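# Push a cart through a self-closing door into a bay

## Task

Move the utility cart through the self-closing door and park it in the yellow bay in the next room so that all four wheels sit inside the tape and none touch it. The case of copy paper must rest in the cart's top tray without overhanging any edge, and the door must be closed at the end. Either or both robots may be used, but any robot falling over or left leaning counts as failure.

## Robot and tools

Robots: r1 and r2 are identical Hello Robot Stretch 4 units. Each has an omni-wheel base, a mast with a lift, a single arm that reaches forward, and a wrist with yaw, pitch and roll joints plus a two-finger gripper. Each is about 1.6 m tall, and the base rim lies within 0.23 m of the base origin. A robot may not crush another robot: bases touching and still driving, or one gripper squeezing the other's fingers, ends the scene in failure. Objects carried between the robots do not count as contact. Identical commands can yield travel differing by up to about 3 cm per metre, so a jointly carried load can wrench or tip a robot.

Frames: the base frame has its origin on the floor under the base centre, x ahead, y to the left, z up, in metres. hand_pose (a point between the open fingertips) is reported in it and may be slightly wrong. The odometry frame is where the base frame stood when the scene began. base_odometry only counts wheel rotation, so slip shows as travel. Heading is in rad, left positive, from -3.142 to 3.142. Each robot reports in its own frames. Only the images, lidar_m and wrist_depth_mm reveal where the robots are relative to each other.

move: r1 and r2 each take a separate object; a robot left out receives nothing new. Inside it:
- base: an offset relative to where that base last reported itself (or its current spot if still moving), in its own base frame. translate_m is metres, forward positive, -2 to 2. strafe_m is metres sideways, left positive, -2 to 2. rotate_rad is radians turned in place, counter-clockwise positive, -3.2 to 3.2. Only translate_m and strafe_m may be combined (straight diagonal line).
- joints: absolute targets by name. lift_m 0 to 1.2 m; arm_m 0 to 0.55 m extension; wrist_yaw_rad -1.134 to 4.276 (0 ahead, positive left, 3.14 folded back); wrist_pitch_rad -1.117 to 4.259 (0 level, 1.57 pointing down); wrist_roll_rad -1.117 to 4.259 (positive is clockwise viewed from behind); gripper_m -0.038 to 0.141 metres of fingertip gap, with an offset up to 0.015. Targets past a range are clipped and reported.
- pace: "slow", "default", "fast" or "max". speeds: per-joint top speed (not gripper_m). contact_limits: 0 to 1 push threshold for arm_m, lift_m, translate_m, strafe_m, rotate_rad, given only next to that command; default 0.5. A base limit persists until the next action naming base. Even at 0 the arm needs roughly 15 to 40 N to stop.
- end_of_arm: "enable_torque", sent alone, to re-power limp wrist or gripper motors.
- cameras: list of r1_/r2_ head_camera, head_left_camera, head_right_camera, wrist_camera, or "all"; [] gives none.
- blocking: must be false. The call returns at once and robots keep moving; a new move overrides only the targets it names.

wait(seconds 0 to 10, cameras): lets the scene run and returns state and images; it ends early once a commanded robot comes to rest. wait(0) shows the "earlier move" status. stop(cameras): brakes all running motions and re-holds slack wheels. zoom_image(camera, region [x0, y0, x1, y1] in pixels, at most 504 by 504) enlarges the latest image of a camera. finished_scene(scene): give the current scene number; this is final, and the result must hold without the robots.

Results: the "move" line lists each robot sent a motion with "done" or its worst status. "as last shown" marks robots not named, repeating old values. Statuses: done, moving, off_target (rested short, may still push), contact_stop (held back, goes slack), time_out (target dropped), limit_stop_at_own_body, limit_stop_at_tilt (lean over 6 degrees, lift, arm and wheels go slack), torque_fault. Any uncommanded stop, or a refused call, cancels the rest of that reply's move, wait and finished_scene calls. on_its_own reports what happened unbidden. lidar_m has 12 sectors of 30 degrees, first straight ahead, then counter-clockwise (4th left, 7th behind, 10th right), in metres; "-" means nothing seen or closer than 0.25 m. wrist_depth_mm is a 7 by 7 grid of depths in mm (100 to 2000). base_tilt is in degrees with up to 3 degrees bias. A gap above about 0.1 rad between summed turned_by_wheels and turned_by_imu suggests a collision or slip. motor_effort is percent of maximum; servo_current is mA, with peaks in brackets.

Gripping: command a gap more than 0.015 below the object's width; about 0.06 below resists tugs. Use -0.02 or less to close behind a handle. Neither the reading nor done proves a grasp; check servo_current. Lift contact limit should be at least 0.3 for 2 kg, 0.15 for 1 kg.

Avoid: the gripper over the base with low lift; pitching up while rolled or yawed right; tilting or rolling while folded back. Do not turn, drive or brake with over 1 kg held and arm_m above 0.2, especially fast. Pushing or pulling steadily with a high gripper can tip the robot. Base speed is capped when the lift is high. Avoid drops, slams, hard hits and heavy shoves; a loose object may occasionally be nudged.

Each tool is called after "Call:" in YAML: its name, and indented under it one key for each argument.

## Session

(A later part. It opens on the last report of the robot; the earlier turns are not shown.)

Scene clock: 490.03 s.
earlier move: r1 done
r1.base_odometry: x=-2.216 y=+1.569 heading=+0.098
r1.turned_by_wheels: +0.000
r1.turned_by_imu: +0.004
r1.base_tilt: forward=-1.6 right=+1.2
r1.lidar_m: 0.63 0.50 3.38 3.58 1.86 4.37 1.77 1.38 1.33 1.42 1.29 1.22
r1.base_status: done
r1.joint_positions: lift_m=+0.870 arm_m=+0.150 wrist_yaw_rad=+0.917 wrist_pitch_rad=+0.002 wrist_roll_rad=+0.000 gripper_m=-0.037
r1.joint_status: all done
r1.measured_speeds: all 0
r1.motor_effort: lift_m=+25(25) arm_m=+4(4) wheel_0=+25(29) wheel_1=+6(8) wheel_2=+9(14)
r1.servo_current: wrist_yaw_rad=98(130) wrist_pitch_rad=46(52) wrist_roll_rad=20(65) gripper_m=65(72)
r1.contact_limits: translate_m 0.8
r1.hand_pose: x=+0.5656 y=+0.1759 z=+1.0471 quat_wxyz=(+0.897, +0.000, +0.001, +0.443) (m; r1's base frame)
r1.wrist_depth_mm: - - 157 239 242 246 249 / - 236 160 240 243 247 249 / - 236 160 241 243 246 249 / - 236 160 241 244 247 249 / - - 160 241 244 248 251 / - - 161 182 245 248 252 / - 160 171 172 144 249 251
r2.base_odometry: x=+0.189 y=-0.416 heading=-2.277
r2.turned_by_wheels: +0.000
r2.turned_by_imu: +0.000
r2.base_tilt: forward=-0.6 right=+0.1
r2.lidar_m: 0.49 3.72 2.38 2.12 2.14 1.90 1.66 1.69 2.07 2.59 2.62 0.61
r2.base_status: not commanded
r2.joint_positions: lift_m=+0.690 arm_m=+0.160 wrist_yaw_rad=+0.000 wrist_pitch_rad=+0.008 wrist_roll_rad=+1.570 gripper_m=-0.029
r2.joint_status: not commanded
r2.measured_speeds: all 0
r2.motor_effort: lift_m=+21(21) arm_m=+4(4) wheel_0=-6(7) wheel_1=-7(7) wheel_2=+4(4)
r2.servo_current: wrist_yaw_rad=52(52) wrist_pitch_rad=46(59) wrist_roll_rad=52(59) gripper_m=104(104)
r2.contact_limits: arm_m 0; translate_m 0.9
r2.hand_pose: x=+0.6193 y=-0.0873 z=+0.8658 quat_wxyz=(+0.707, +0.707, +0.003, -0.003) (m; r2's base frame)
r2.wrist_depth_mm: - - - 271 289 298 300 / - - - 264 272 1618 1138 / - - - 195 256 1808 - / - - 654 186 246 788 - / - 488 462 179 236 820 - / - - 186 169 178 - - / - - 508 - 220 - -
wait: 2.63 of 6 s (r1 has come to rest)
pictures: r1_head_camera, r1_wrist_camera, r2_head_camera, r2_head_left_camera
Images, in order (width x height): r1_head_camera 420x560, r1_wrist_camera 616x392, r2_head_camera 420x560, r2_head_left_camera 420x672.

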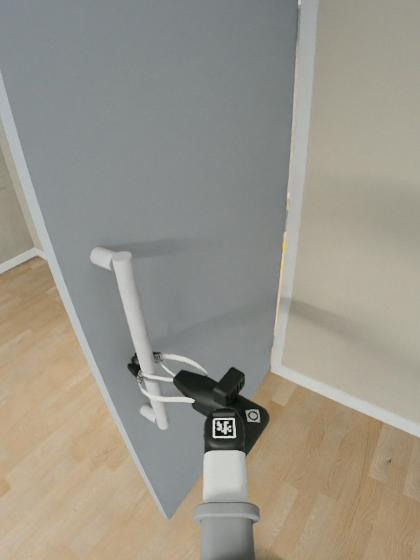

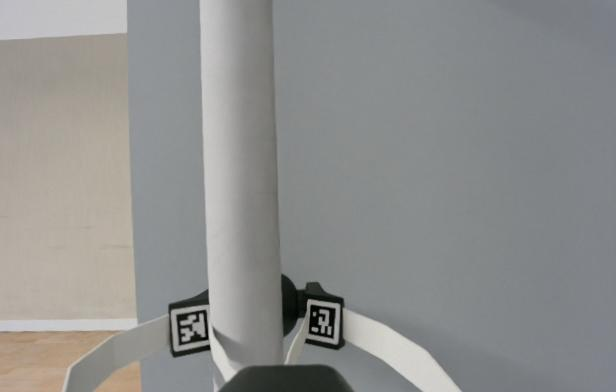

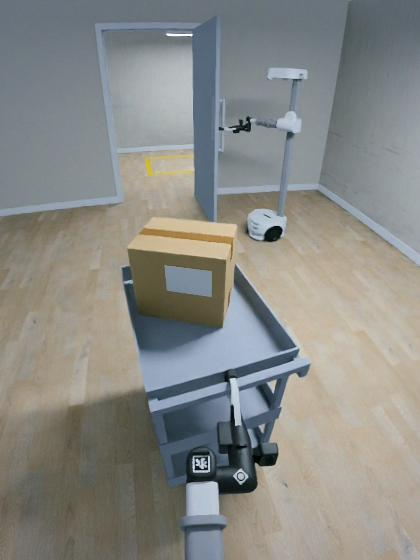

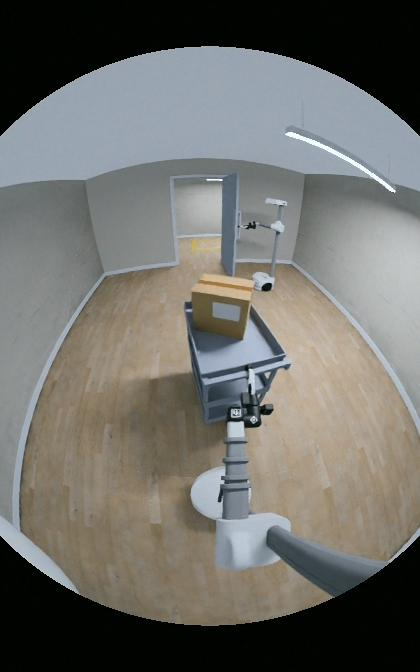

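Call:
move:
  r2: {"base":{"strafe_m":-0.14},"pace":"slow","contact_limits":{"strafe_m":0.9}}
  blocking: false
  cameras: []

Call:
wait:
  seconds: 4
  cameras: []

Call:
move:
  r2: {"base":{"rotate_rad":0.2},"pace":"slow","contact_limits":{"rotate_rad":0.9}}
  blocking: false
  cameras: []

Call:
wait:
  seconds: 3
  cameras: ["r2_head_camera","r2_head_left_camera","r2_wrist_camera"]

Scene clock: 499.80 s.
move: r2 moving
r1: as last shown
r1.turned_by_imu: +0.000
r1.lidar_m: 0.64 0.50 3.38 3.58 1.87 4.39 1.78 1.38 1.35 1.42 1.30 1.24
r1.motor_effort: lift_m=+25(25) arm_m=+4(4) wheel_0=+25(25) wheel_1=+6(7) wheel_2=+9(9)
r1.servo_current: wrist_yaw_rad=104(117) wrist_pitch_rad=39(46) wrist_roll_rad=59(59) gripper_m=72(72)
r1.contact_limits: translate_m 0.8
r1.wrist_depth_mm: - - 157 240 242 245 249 / - 235 160 241 242 246 249 / - 236 160 241 244 248 250 / - 236 160 241 243 247 250 / - - 160 240 244 248 250 / - - 161 182 245 249 251 / - 160 172 173 144 251 251
r2.base_odometry: x=+0.178 y=-0.407 heading=-2.277
r2.turned_by_wheels: +0.000
r2.turned_by_imu: +0.001
r2.base_tilt: forward=-0.7 right=+0.1
r2.lidar_m: 0.50 3.77 2.40 2.10 2.13 1.86 1.65 1.68 2.07 2.57 2.62 0.62
r2.base_status: strafe_m moving
r2.joint_positions: lift_m=+0.690 arm_m=+0.160 wrist_yaw_rad=+0.001 wrist_pitch_rad=+0.008 wrist_roll_rad=+1.570 gripper_m=-0.029
r2.joint_status: not commanded
r2.measured_speeds: translate_m=-0.001 strafe_m=-0.055 rotate_rad=+0.004 lift_m=+0.000 arm_m=+0.000 wrist_yaw_rad=+0.018 wrist_pitch_rad=+0.000 wrist_roll_rad=+0.000
r2.motor_effort: lift_m=+21(21) arm_m=+4(4) wheel_0=+7(14) wheel_1=-7(10) wheel_2=+0(3)
r2.servo_current: wrist_yaw_rad=39(46) wrist_pitch_rad=52(59) wrist_roll_rad=52(65) gripper_m=98(104)
r2.contact_limits: arm_m 0; strafe_m 0.9
r2.hand_pose: x=+0.6194 y=-0.0871 z=+0.8658 quat_wxyz=(+0.707, +0.707, +0.003, -0.002) (m; r2's base frame)
r2.wrist_depth_mm: - - - 267 282 296 296 / - - - 262 270 1661 1160 / - - - 193 257 1618 - / - - 634 185 246 820 - / - 480 466 178 236 831 - / - - 187 170 179 - - / - - 504 - 221 - -
pictures: none
No camera images: "cameras" was empty.

Scene clock: 501.83 s.
earlier move: r2 done
r1.base_odometry: x=-2.216 y=+1.569 heading=+0.098
r1.turned_by_wheels: +0.000
r1.turned_by_imu: +0.000
r1.base_tilt: forward=-1.6 right=+1.2
r1.lidar_m: 0.61 0.50 3.38 3.62 1.86 4.38 1.80 1.37 1.35 1.42 1.30 1.24
r1.base_status: not commanded
r1.joint_positions: lift_m=+0.870 arm_m=+0.150 wrist_yaw_rad=+0.917 wrist_pitch_rad=+0.002 wrist_roll_rad=+0.000 gripper_m=-0.037
r1.joint_status: not commanded
r1.measured_speeds: all 0
r1.motor_effort: lift_m=+24(25) arm_m=+4(4) wheel_0=+25(26) wheel_1=+6(7) wheel_2=+9(9)
r1.servo_current: wrist_yaw_rad=98(124) wrist_pitch_rad=46(52) wrist_roll_rad=46(65) gripper_m=65(72)
r1.contact_limits: translate_m 0.8
r1.hand_pose: x=+0.5656 y=+0.1759 z=+1.0471 quat_wxyz=(+0.897, +0.000, +0.001, +0.443) (m; r1's base frame)
r1.wrist_depth_mm: - - 157 240 242 245 249 / - 235 160 240 243 246 248 / - 236 160 240 243 246 250 / - 236 160 240 245 247 250 / - - 160 242 244 248 251 / - - 161 182 245 249 252 / - 159 171 173 144 249 251
r2.base_odometry: x=+0.083 y=-0.326 heading=-2.277
r2.turned_by_wheels: +0.000
r2.turned_by_imu: +0.001
r2.base_tilt: forward=-0.6 right=+0.1
r2.lidar_m: 0.46 0.57 2.54 2.25 2.28 1.83 1.64 1.66 2.03 2.46 2.48 0.64
r2.base_status: done
r2.joint_positions: lift_m=+0.690 arm_m=+0.160 wrist_yaw_rad=+0.003 wrist_pitch_rad=+0.008 wrist_roll_rad=+1.570 gripper_m=-0.029
r2.joint_status: not commanded
r2.measured_speeds: all 0
r2.motor_effort: lift_m=+21(21) arm_m=+4(4) wheel_0=+6(17) wheel_1=-3(10) wheel_2=+0(3)
r2.servo_current: wrist_yaw_rad=46(59) wrist_pitch_rad=46(59) wrist_roll_rad=39(65) gripper_m=91(104)
r2.contact_limits: arm_m 0; strafe_m 0.9
r2.hand_pose: x=+0.6195 y=-0.0865 z=+0.8658 quat_wxyz=(+0.707, +0.707, +0.004, -0.002) (m; r2's base frame)
r2.wrist_depth_mm: - - - 268 - 1618 1138 / - - - 297 324 336 338 / - - - 216 287 1708 480 / - - - 198 259 1808 - / - - 621 183 240 820 - / - 452 186 167 179 - - / - 459 459 - 213 - -
wait: 2.03 of 4 s (r2 has come to rest)
pictures: none
No camera images: "cameras" was empty.

Scene clock: 502.33 s.
move: r2 moving
r1: as last shown
r1.lidar_m: 0.64 0.50 3.36 3.59 1.86 4.34 1.79 1.38 1.34 1.42 1.28 1.24
r1.servo_current: wrist_yaw_rad=117(117) wrist_pitch_rad=39(46) wrist_roll_rad=52(65) gripper_m=65(72)
r1.contact_limits: translate_m 0.8
r1.wrist_depth_mm: - - 157 240 242 245 249 / - 234 160 240 244 246 249 / - 236 160 240 243 246 250 / - 236 160 240 243 247 250 / - - 160 242 244 248 250 / - - 160 182 245 249 250 / - 160 171 172 144 248 251
r2.base_odometry: x=+0.083 y=-0.325 heading=-2.157
r2.turned_by_wheels: +0.120
r2.turned_by_imu: +0.116
r2.base_tilt: forward=-0.7 right=+0.1
r2.lidar_m: 0.48 3.48 2.43 2.26 2.36 1.77 1.63 1.69 2.27 2.44 2.51 0.60
r2.base_status: rotate_rad moving
r2.joint_positions: lift_m=+0.690 arm_m=+0.160 wrist_yaw_rad=-0.013 wrist_pitch_rad=+0.008 wrist_roll_rad=+1.570 gripper_m=-0.029
r2.joint_status: not commanded
r2.measured_speeds: translate_m=+0.003 strafe_m=+0.000 rotate_rad=+0.426 lift_m=+0.000 arm_m=+0.000 wrist_yaw_rad=+0.000 wrist_pitch_rad=+0.000 wrist_roll_rad=+0.000
r2.motor_effort: lift_m=+21(21) arm_m=+5(5) wheel_0=-12(18) wheel_1=-8(12) wheel_2=-18(19)
r2.servo_current: wrist_yaw_rad=65(72) wrist_pitch_rad=52(59) wrist_roll_rad=39(52) gripper_m=98(104)
r2.contact_limits: arm_m 0; rotate_rad 0.9
r2.hand_pose: x=+0.6181 y=-0.0911 z=+0.8658 quat_wxyz=(+0.707, +0.707, -0.002, -0.007) (m; r2's base frame)
r2.wrist_depth_mm: - - - 271 306 310 314 / - - - 214 286 1537 1138 / - - - 201 267 1661 496 / - - - 187 250 788 - / - - 462 179 236 831 - / - 469 186 168 178 - - / - - 480 - 213 - -
pictures: none
No camera images: "cameras" was empty.

Scene clock: 503.10 s.
earlier move: r2 done
r1.base_odometry: x=-2.216 y=+1.569 heading=+0.098
r1.turned_by_wheels: +0.000
r1.turned_by_imu: +0.000
r1.base_tilt: forward=-1.6 right=+1.2
r1.lidar_m: 0.63 0.50 3.38 3.60 1.86 4.39 1.81 1.37 1.35 1.44 1.30 1.24
r1.base_status: not commanded
r1.joint_positions: lift_m=+0.870 arm_m=+0.150 wrist_yaw_rad=+0.917 wrist_pitch_rad=+0.002 wrist_roll_rad=+0.000 gripper_m=-0.037
r1.joint_status: not commanded
r1.measured_speeds: all 0
r1.on_its_own: wrist_yaw_rad is at rest, and its servo_current (111 mA) is outside its rest range (0 to 104 mA)
r1.motor_effort: lift_m=+24(25) arm_m=+4(4) wheel_0=+25(26) wheel_1=+6(7) wheel_2=+9(9)
r1.servo_current: wrist_yaw_rad=111(117) wrist_pitch_rad=39(46) wrist_roll_rad=59(65) gripper_m=72(72)
r1.contact_limits: translate_m 0.8
r1.hand_pose: x=+0.5656 y=+0.1759 z=+1.0471 quat_wxyz=(+0.897, +0.000, +0.001, +0.443) (m; r1's base frame)
r1.wrist_depth_mm: - - 157 239 243 245 249 / - 235 160 241 243 247 250 / - 236 160 240 245 246 250 / - 236 160 240 245 248 250 / - - 159 242 245 247 252 / - - 161 182 245 248 251 / - 160 171 174 144 249 251
r2.base_odometry: x=+0.083 y=-0.326 heading=-2.078
r2.turned_by_wheels: +0.079
r2.turned_by_imu: +0.077
r2.base_tilt: forward=-0.7 right=+0.1
r2.lidar_m: 0.52 3.13 2.32 2.26 2.31 1.70 1.63 1.76 2.46 2.45 2.60 0.61
r2.base_status: done
r2.joint_positions: lift_m=+0.690 arm_m=+0.160 wrist_yaw_rad=+0.003 wrist_pitch_rad=+0.008 wrist_roll_rad=+1.570 gripper_m=-0.029
r2.joint_status: not commanded
r2.measured_speeds: all 0
r2.motor_effort: lift_m=+21(21) arm_m=-4(5) wheel_0=-4(18) wheel_1=-5(12) wheel_2=-4(19)
r2.servo_current: wrist_yaw_rad=59(72) wrist_pitch_rad=52(59) wrist_roll_rad=46(59) gripper_m=91(104)
r2.contact_limits: arm_m 0; rotate_rad 0.9
r2.hand_pose: x=+0.6196 y=-0.0865 z=+0.8658 quat_wxyz=(+0.707, +0.707, +0.004, -0.002) (m; r2's base frame)
r2.wrist_depth_mm: - - - 182 244 1618 1138 / - - - 180 242 1661 517 / - - - 177 239 809 - / - - 462 234 236 820 - / - - 488 174 234 831 - / - - 185 171 179 - - / - - 569 - 228 - -
wait: 0.77 of 3 s (r2 has come to rest)
pictures: r2_head_camera, r2_head_left_camera, r2_wrist_camera
Images, in order (width x height): r2_head_camera 420x560, r2_head_left_camera 420x672, r2_wrist_camera 616x392.

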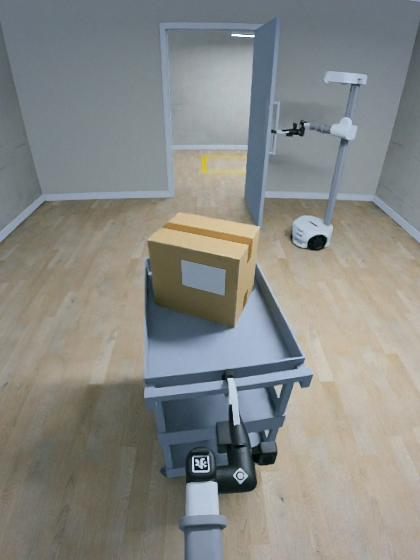

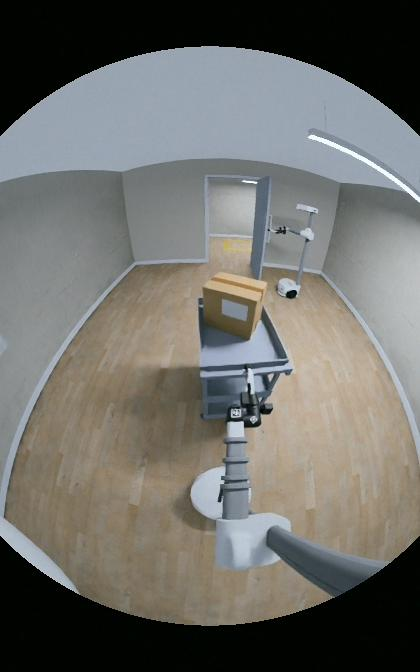

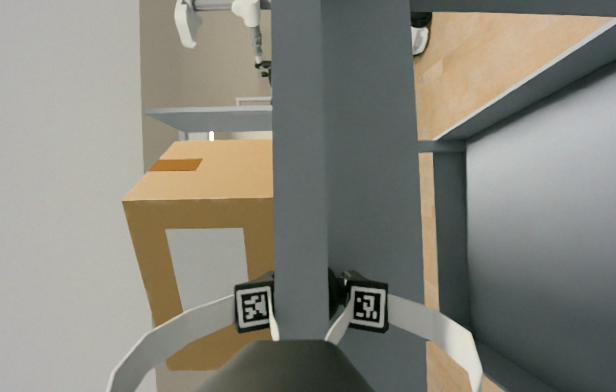

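Call:
move:
  r2: {"base":{"translate_m":0.7,"strafe_m":0.03},"pace":"slow","contact_limits":{"translate_m":0.8}}
  blocking: false
  cameras: []

Call:
wait:
  seconds: 9
  cameras: ["r2_head_camera","r2_head_left_camera"]

Scene clock: 513.47 s.
move: r2 moving
r1.base_odometry: x=-2.216 y=+1.569 heading=+0.098
r1.turned_by_wheels: +0.000
r1.turned_by_imu: +0.000
r1.base_tilt: forward=-1.6 right=+1.2
r1.lidar_m: 0.64 0.49 3.37 3.58 1.83 4.36 1.78 1.38 1.33 1.41 1.28 1.24
r1.base_status: not commanded
r1.joint_positions: lift_m=+0.870 arm_m=+0.150 wrist_yaw_rad=+0.917 wrist_pitch_rad=+0.002 wrist_roll_rad=+0.000 gripper_m=-0.037
r1.joint_status: not commanded
r1.measured_speeds: all 0
r1.motor_effort: lift_m=+25(25) arm_m=+4(4) wheel_0=+25(25) wheel_1=+6(7) wheel_2=+9(9)
r1.servo_current: wrist_yaw_rad=111(117) wrist_pitch_rad=46(52) wrist_roll_rad=52(59) gripper_m=72(72)
r1.contact_limits: translate_m 0.8
r1.hand_pose: x=+0.5656 y=+0.1759 z=+1.0471 quat_wxyz=(+0.897, +0.000, +0.001, +0.443) (m; r1's base frame)
r1.wrist_depth_mm: - - 157 240 242 246 249 / - 236 160 240 243 246 249 / - 235 160 241 243 246 250 / - 236 160 239 244 246 250 / - - 160 242 245 248 251 / - - 161 182 244 248 252 / - 160 171 173 144 249 253
r2.base_odometry: x=+0.077 y=-0.337 heading=-2.078
r2.turned_by_wheels: +0.000
r2.turned_by_imu: +0.001
r2.base_tilt: forward=-0.7 right=+0.1
r2.lidar_m: 0.52 3.15 2.35 2.24 2.32 1.68 1.64 1.75 2.48 2.47 2.58 0.59
r2.base_status: translate_m moving; strafe_m moving
r2.joint_positions: lift_m=+0.690 arm_m=+0.160 wrist_yaw_rad=+0.002 wrist_pitch_rad=+0.008 wrist_roll_rad=+1.570 gripper_m=-0.029
r2.joint_status: not commanded
r2.measured_speeds: translate_m=+0.049 strafe_m=+0.002 rotate_rad=+0.000 lift_m=+0.000 arm_m=+0.000 wrist_yaw_rad=-0.015 wrist_pitch_rad=+0.000 wrist_roll_rad=+0.000
r2.motor_effort: lift_m=+21(21) arm_m=-4(4) wheel_0=+8(9) wheel_1=+8(8) wheel_2=-12(12)
r2.servo_current: wrist_yaw_rad=52(52) wrist_pitch_rad=52(59) wrist_roll_rad=39(59) gripper_m=91(98)
r2.contact_limits: arm_m 0; translate_m 0.8
r2.hand_pose: x=+0.6195 y=-0.0868 z=+0.8658 quat_wxyz=(+0.707, +0.707, +0.003, -0.002) (m; r2's base frame)
r2.wrist_depth_mm: - - - 183 247 1618 1138 / - - - 181 244 1618 525 / - - - 178 241 809 - / - - 466 234 236 831 - / - - 480 173 233 831 - / - - 185 170 178 - - / - - 564 - 226 - -
pictures: none
No camera images: "cameras" was empty.

Scene clock: 521.27 s.
earlier move: r2 done
r1.base_odometry: x=-2.216 y=+1.569 heading=+0.098
r1.turned_by_wheels: +0.000
r1.turned_by_imu: +0.000
r1.base_tilt: forward=-1.6 right=+1.2
r1.lidar_m: 0.64 0.51 3.38 1.39 1.52 4.35 1.79 1.39 1.35 1.42 1.29 1.24
r1.base_status: not commanded
r1.joint_positions: lift_m=+0.870 arm_m=+0.150 wrist_yaw_rad=+0.917 wrist_pitch_rad=+0.002 wrist_roll_rad=+0.000 gripper_m=-0.037
r1.joint_status: not commanded
r1.measured_speeds: all 0
r1.motor_effort: lift_m=+25(25) arm_m=+4(4) wheel_0=+25(26) wheel_1=+6(7) wheel_2=+9(9)
r1.servo_current: wrist_yaw_rad=104(124) wrist_pitch_rad=39(52) wrist_roll_rad=46(72) gripper_m=65(72)
r1.contact_limits: translate_m 0.8
r1.hand_pose: x=+0.5656 y=+0.1759 z=+1.0471 quat_wxyz=(+0.897, +0.000, +0.001, +0.443) (m; r1's base frame)
r1.wrist_depth_mm: - - 157 239 242 246 247 / - 236 160 240 243 246 249 / - 235 160 241 243 247 248 / - 236 159 241 244 248 250 / - - 160 241 245 249 250 / - - 161 182 245 248 252 / - 160 171 173 144 249 251
r2.base_odometry: x=-0.231 y=-0.952 heading=-2.078
r2.turned_by_wheels: +0.000
r2.turned_by_imu: -0.001
r2.base_tilt: forward=-0.7 right=+0.1
r2.lidar_m: 0.50 3.11 2.31 2.19 2.35 2.43 2.34 2.47 2.58 2.51 2.65 0.61
r2.base_status: done
r2.joint_positions: lift_m=+0.690 arm_m=+0.160 wrist_yaw_rad=-0.001 wrist_pitch_rad=+0.008 wrist_roll_rad=+1.570 gripper_m=-0.029
r2.joint_status: not commanded
r2.measured_speeds: all 0
r2.motor_effort: lift_m=+21(21) arm_m=-4(4) wheel_0=+2(10) wheel_1=+5(9) wheel_2=-8(15)
r2.servo_current: wrist_yaw_rad=46(59) wrist_pitch_rad=46(59) wrist_roll_rad=46(59) gripper_m=98(104)
r2.contact_limits: arm_m 0; translate_m 0.8
r2.hand_pose: x=+0.6192 y=-0.0877 z=+0.8658 quat_wxyz=(+0.707, +0.707, +0.002, -0.003) (m; r2's base frame)
r2.wrist_depth_mm: - - - 273 294 300 300 / - - - 206 274 1618 1160 / - - - 196 259 1708 - / - - 668 186 247 809 - / - 500 462 179 236 831 - / - - 185 169 179 - - / - - 500 - 220 - -
wait: 7.80 of 9 s (r2 has come to rest)
pictures: r2_head_camera, r2_head_left_camera
Images, in order (width x height): r2_head_camera 420x560, r2_head_left_camera 420x672.

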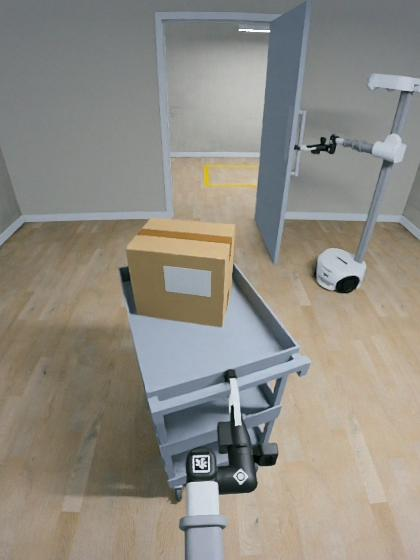

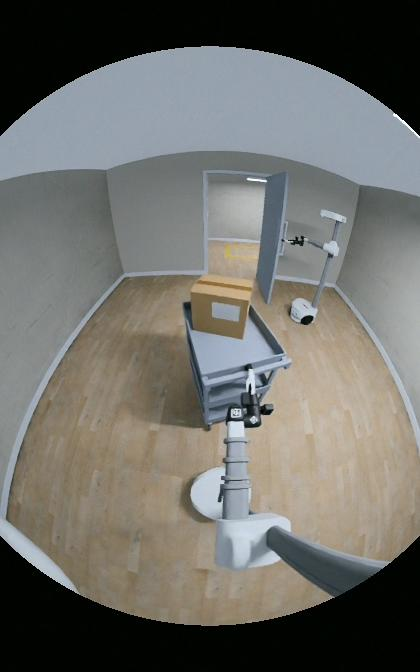

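Call:
move:
  r2: {"base":{"translate_m":0.15,"strafe_m":0.15},"pace":"slow","contact_limits":{"translate_m":0.8}}
  blocking: false
  cameras: []

Call:
wait:
  seconds: 6
  cameras: ["r2_head_camera","r2_head_left_camera"]

Scene clock: 527.30 s.
move: r2 moving
r1: as last shown
r1.lidar_m: 0.64 0.51 3.38 1.41 1.53 4.36 1.82 1.38 1.33 1.41 1.30 1.25
r1.motor_effort: lift_m=+24(25) arm_m=+4(4) wheel_0=+25(25) wheel_1=+6(7) wheel_2=+9(9)
r1.servo_current: wrist_yaw_rad=111(111) wrist_pitch_rad=39(52) wrist_roll_rad=39(65) gripper_m=59(65)
r1.contact_limits: translate_m 0.8
r1.wrist_depth_mm: - - 157 240 242 245 248 / - 235 160 240 242 246 249 / - 236 160 240 244 247 250 / - 235 160 240 243 248 250 / - - 160 242 245 247 251 / - - 161 182 245 248 251 / - 160 171 173 144 248 251
r2.base_odometry: x=-0.228 y=-0.964 heading=-2.079
r2.turned_by_wheels: -0.001
r2.turned_by_imu: +0.000
r2.base_tilt: forward=-0.7 right=+0.1
r2.lidar_m: 0.50 3.07 2.32 2.21 2.33 2.45 2.32 2.49 2.57 2.52 2.65 0.60
r2.base_status: translate_m moving; strafe_m moving
r2.joint_positions: lift_m=+0.690 arm_m=+0.160 wrist_yaw_rad=-0.002 wrist_pitch_rad=+0.008 wrist_roll_rad=+1.570 gripper_m=-0.029
r2.joint_status: not commanded
r2.measured_speeds: translate_m=+0.035 strafe_m=+0.036 rotate_rad=+0.000 lift_m=+0.000 arm_m=+0.000 wrist_yaw_rad=-0.002 wrist_pitch_rad=+0.000 wrist_roll_rad=+0.000
r2.motor_effort: lift_m=+21(21) arm_m=-4(4) wheel_0=-7(9) wheel_1=+8(8) wheel_2=-12(14)
r2.servo_current: wrist_yaw_rad=46(59) wrist_pitch_rad=52(59) wrist_roll_rad=52(59) gripper_m=98(98)
r2.contact_limits: arm_m 0; translate_m 0.8
r2.hand_pose: x=+0.6191 y=-0.0881 z=+0.8658 quat_wxyz=(+0.707, +0.707, +0.002, -0.004) (m; r2's base frame)
r2.wrist_depth_mm: - - - 273 296 301 301 / - - - 207 274 1661 1138 / - - - 196 259 1708 - / - - 683 186 247 798 - / - 500 462 179 237 831 - / - - 185 169 179 - - / - - 500 - 220 - -
pictures: none
No camera images: "cameras" was empty.

Scene clock: 530.17 s.
earlier move: r2 done
r1.base_odometry: x=-2.216 y=+1.569 heading=+0.098
r1.turned_by_wheels: +0.000
r1.turned_by_imu: +0.000
r1.base_tilt: forward=-1.6 right=+1.2
r1.lidar_m: 0.60 0.49 3.37 1.35 1.60 4.36 1.81 1.37 1.33 1.42 1.27 1.23
r1.base_status: not commanded
r1.joint_positions: lift_m=+0.870 arm_m=+0.150 wrist_yaw_rad=+0.917 wrist_pitch_rad=+0.002 wrist_roll_rad=+0.000 gripper_m=-0.037
r1.joint_status: not commanded
r1.measured_speeds: all 0
r1.on_its_own: wrist_yaw_rad is at rest, and its servo_current (111 mA) is outside its rest range (0 to 104 mA)
r1.motor_effort: lift_m=+24(25) arm_m=+4(4) wheel_0=+25(26) wheel_1=+7(7) wheel_2=+9(9)
r1.servo_current: wrist_yaw_rad=111(124) wrist_pitch_rad=39(52) wrist_roll_rad=46(72) gripper_m=59(72)
r1.contact_limits: translate_m 0.8
r1.hand_pose: x=+0.5656 y=+0.1759 z=+1.0471 quat_wxyz=(+0.897, +0.000, +0.001, +0.443) (m; r1's base frame)
r1.wrist_depth_mm: - - 157 241 242 245 248 / - 236 160 241 243 246 250 / - 235 160 241 243 247 250 / - 236 160 241 243 248 250 / - - 159 241 245 248 251 / - - 161 182 245 248 252 / - 160 171 174 144 249 253
r2.base_odometry: x=-0.173 y=-1.156 heading=-2.079
r2.turned_by_wheels: +0.000
r2.turned_by_imu: +0.000
r2.base_tilt: forward=-0.7 right=+0.1
r2.lidar_m: 0.55 2.90 2.17 2.09 2.14 2.60 2.48 2.64 2.76 2.65 2.84 0.56
r2.base_status: done
r2.joint_positions: lift_m=+0.690 arm_m=+0.160 wrist_yaw_rad=-0.003 wrist_pitch_rad=+0.008 wrist_roll_rad=+1.570 gripper_m=-0.029
r2.joint_status: not commanded
r2.measured_speeds: all 0
r2.motor_effort: lift_m=+21(21) arm_m=-4(4) wheel_0=-5(12) wheel_1=+3(8) wheel_2=-7(14)
r2.servo_current: wrist_yaw_rad=39(59) wrist_pitch_rad=46(59) wrist_roll_rad=59(59) gripper_m=98(104)
r2.contact_limits: arm_m 0; translate_m 0.8
r2.hand_pose: x=+0.6191 y=-0.0882 z=+0.8658 quat_wxyz=(+0.707, +0.707, +0.002, -0.004) (m; r2's base frame)
r2.wrist_depth_mm: - - - 186 250 1618 1205 / - - - 182 245 1708 530 / - - - 179 241 778 - / - - 466 235 236 842 - / - - 484 173 233 831 - / - - 185 170 177 - - / - - 559 - 227 - -
wait: 2.87 of 6 s (r2 has come to rest)
pictures: r2_head_camera, r2_head_left_camera
Images, in order (width x height): r2_head_camera 420x560, r2_head_left_camera 420x672.

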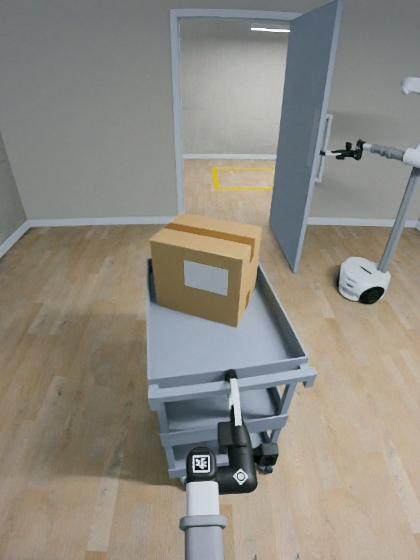

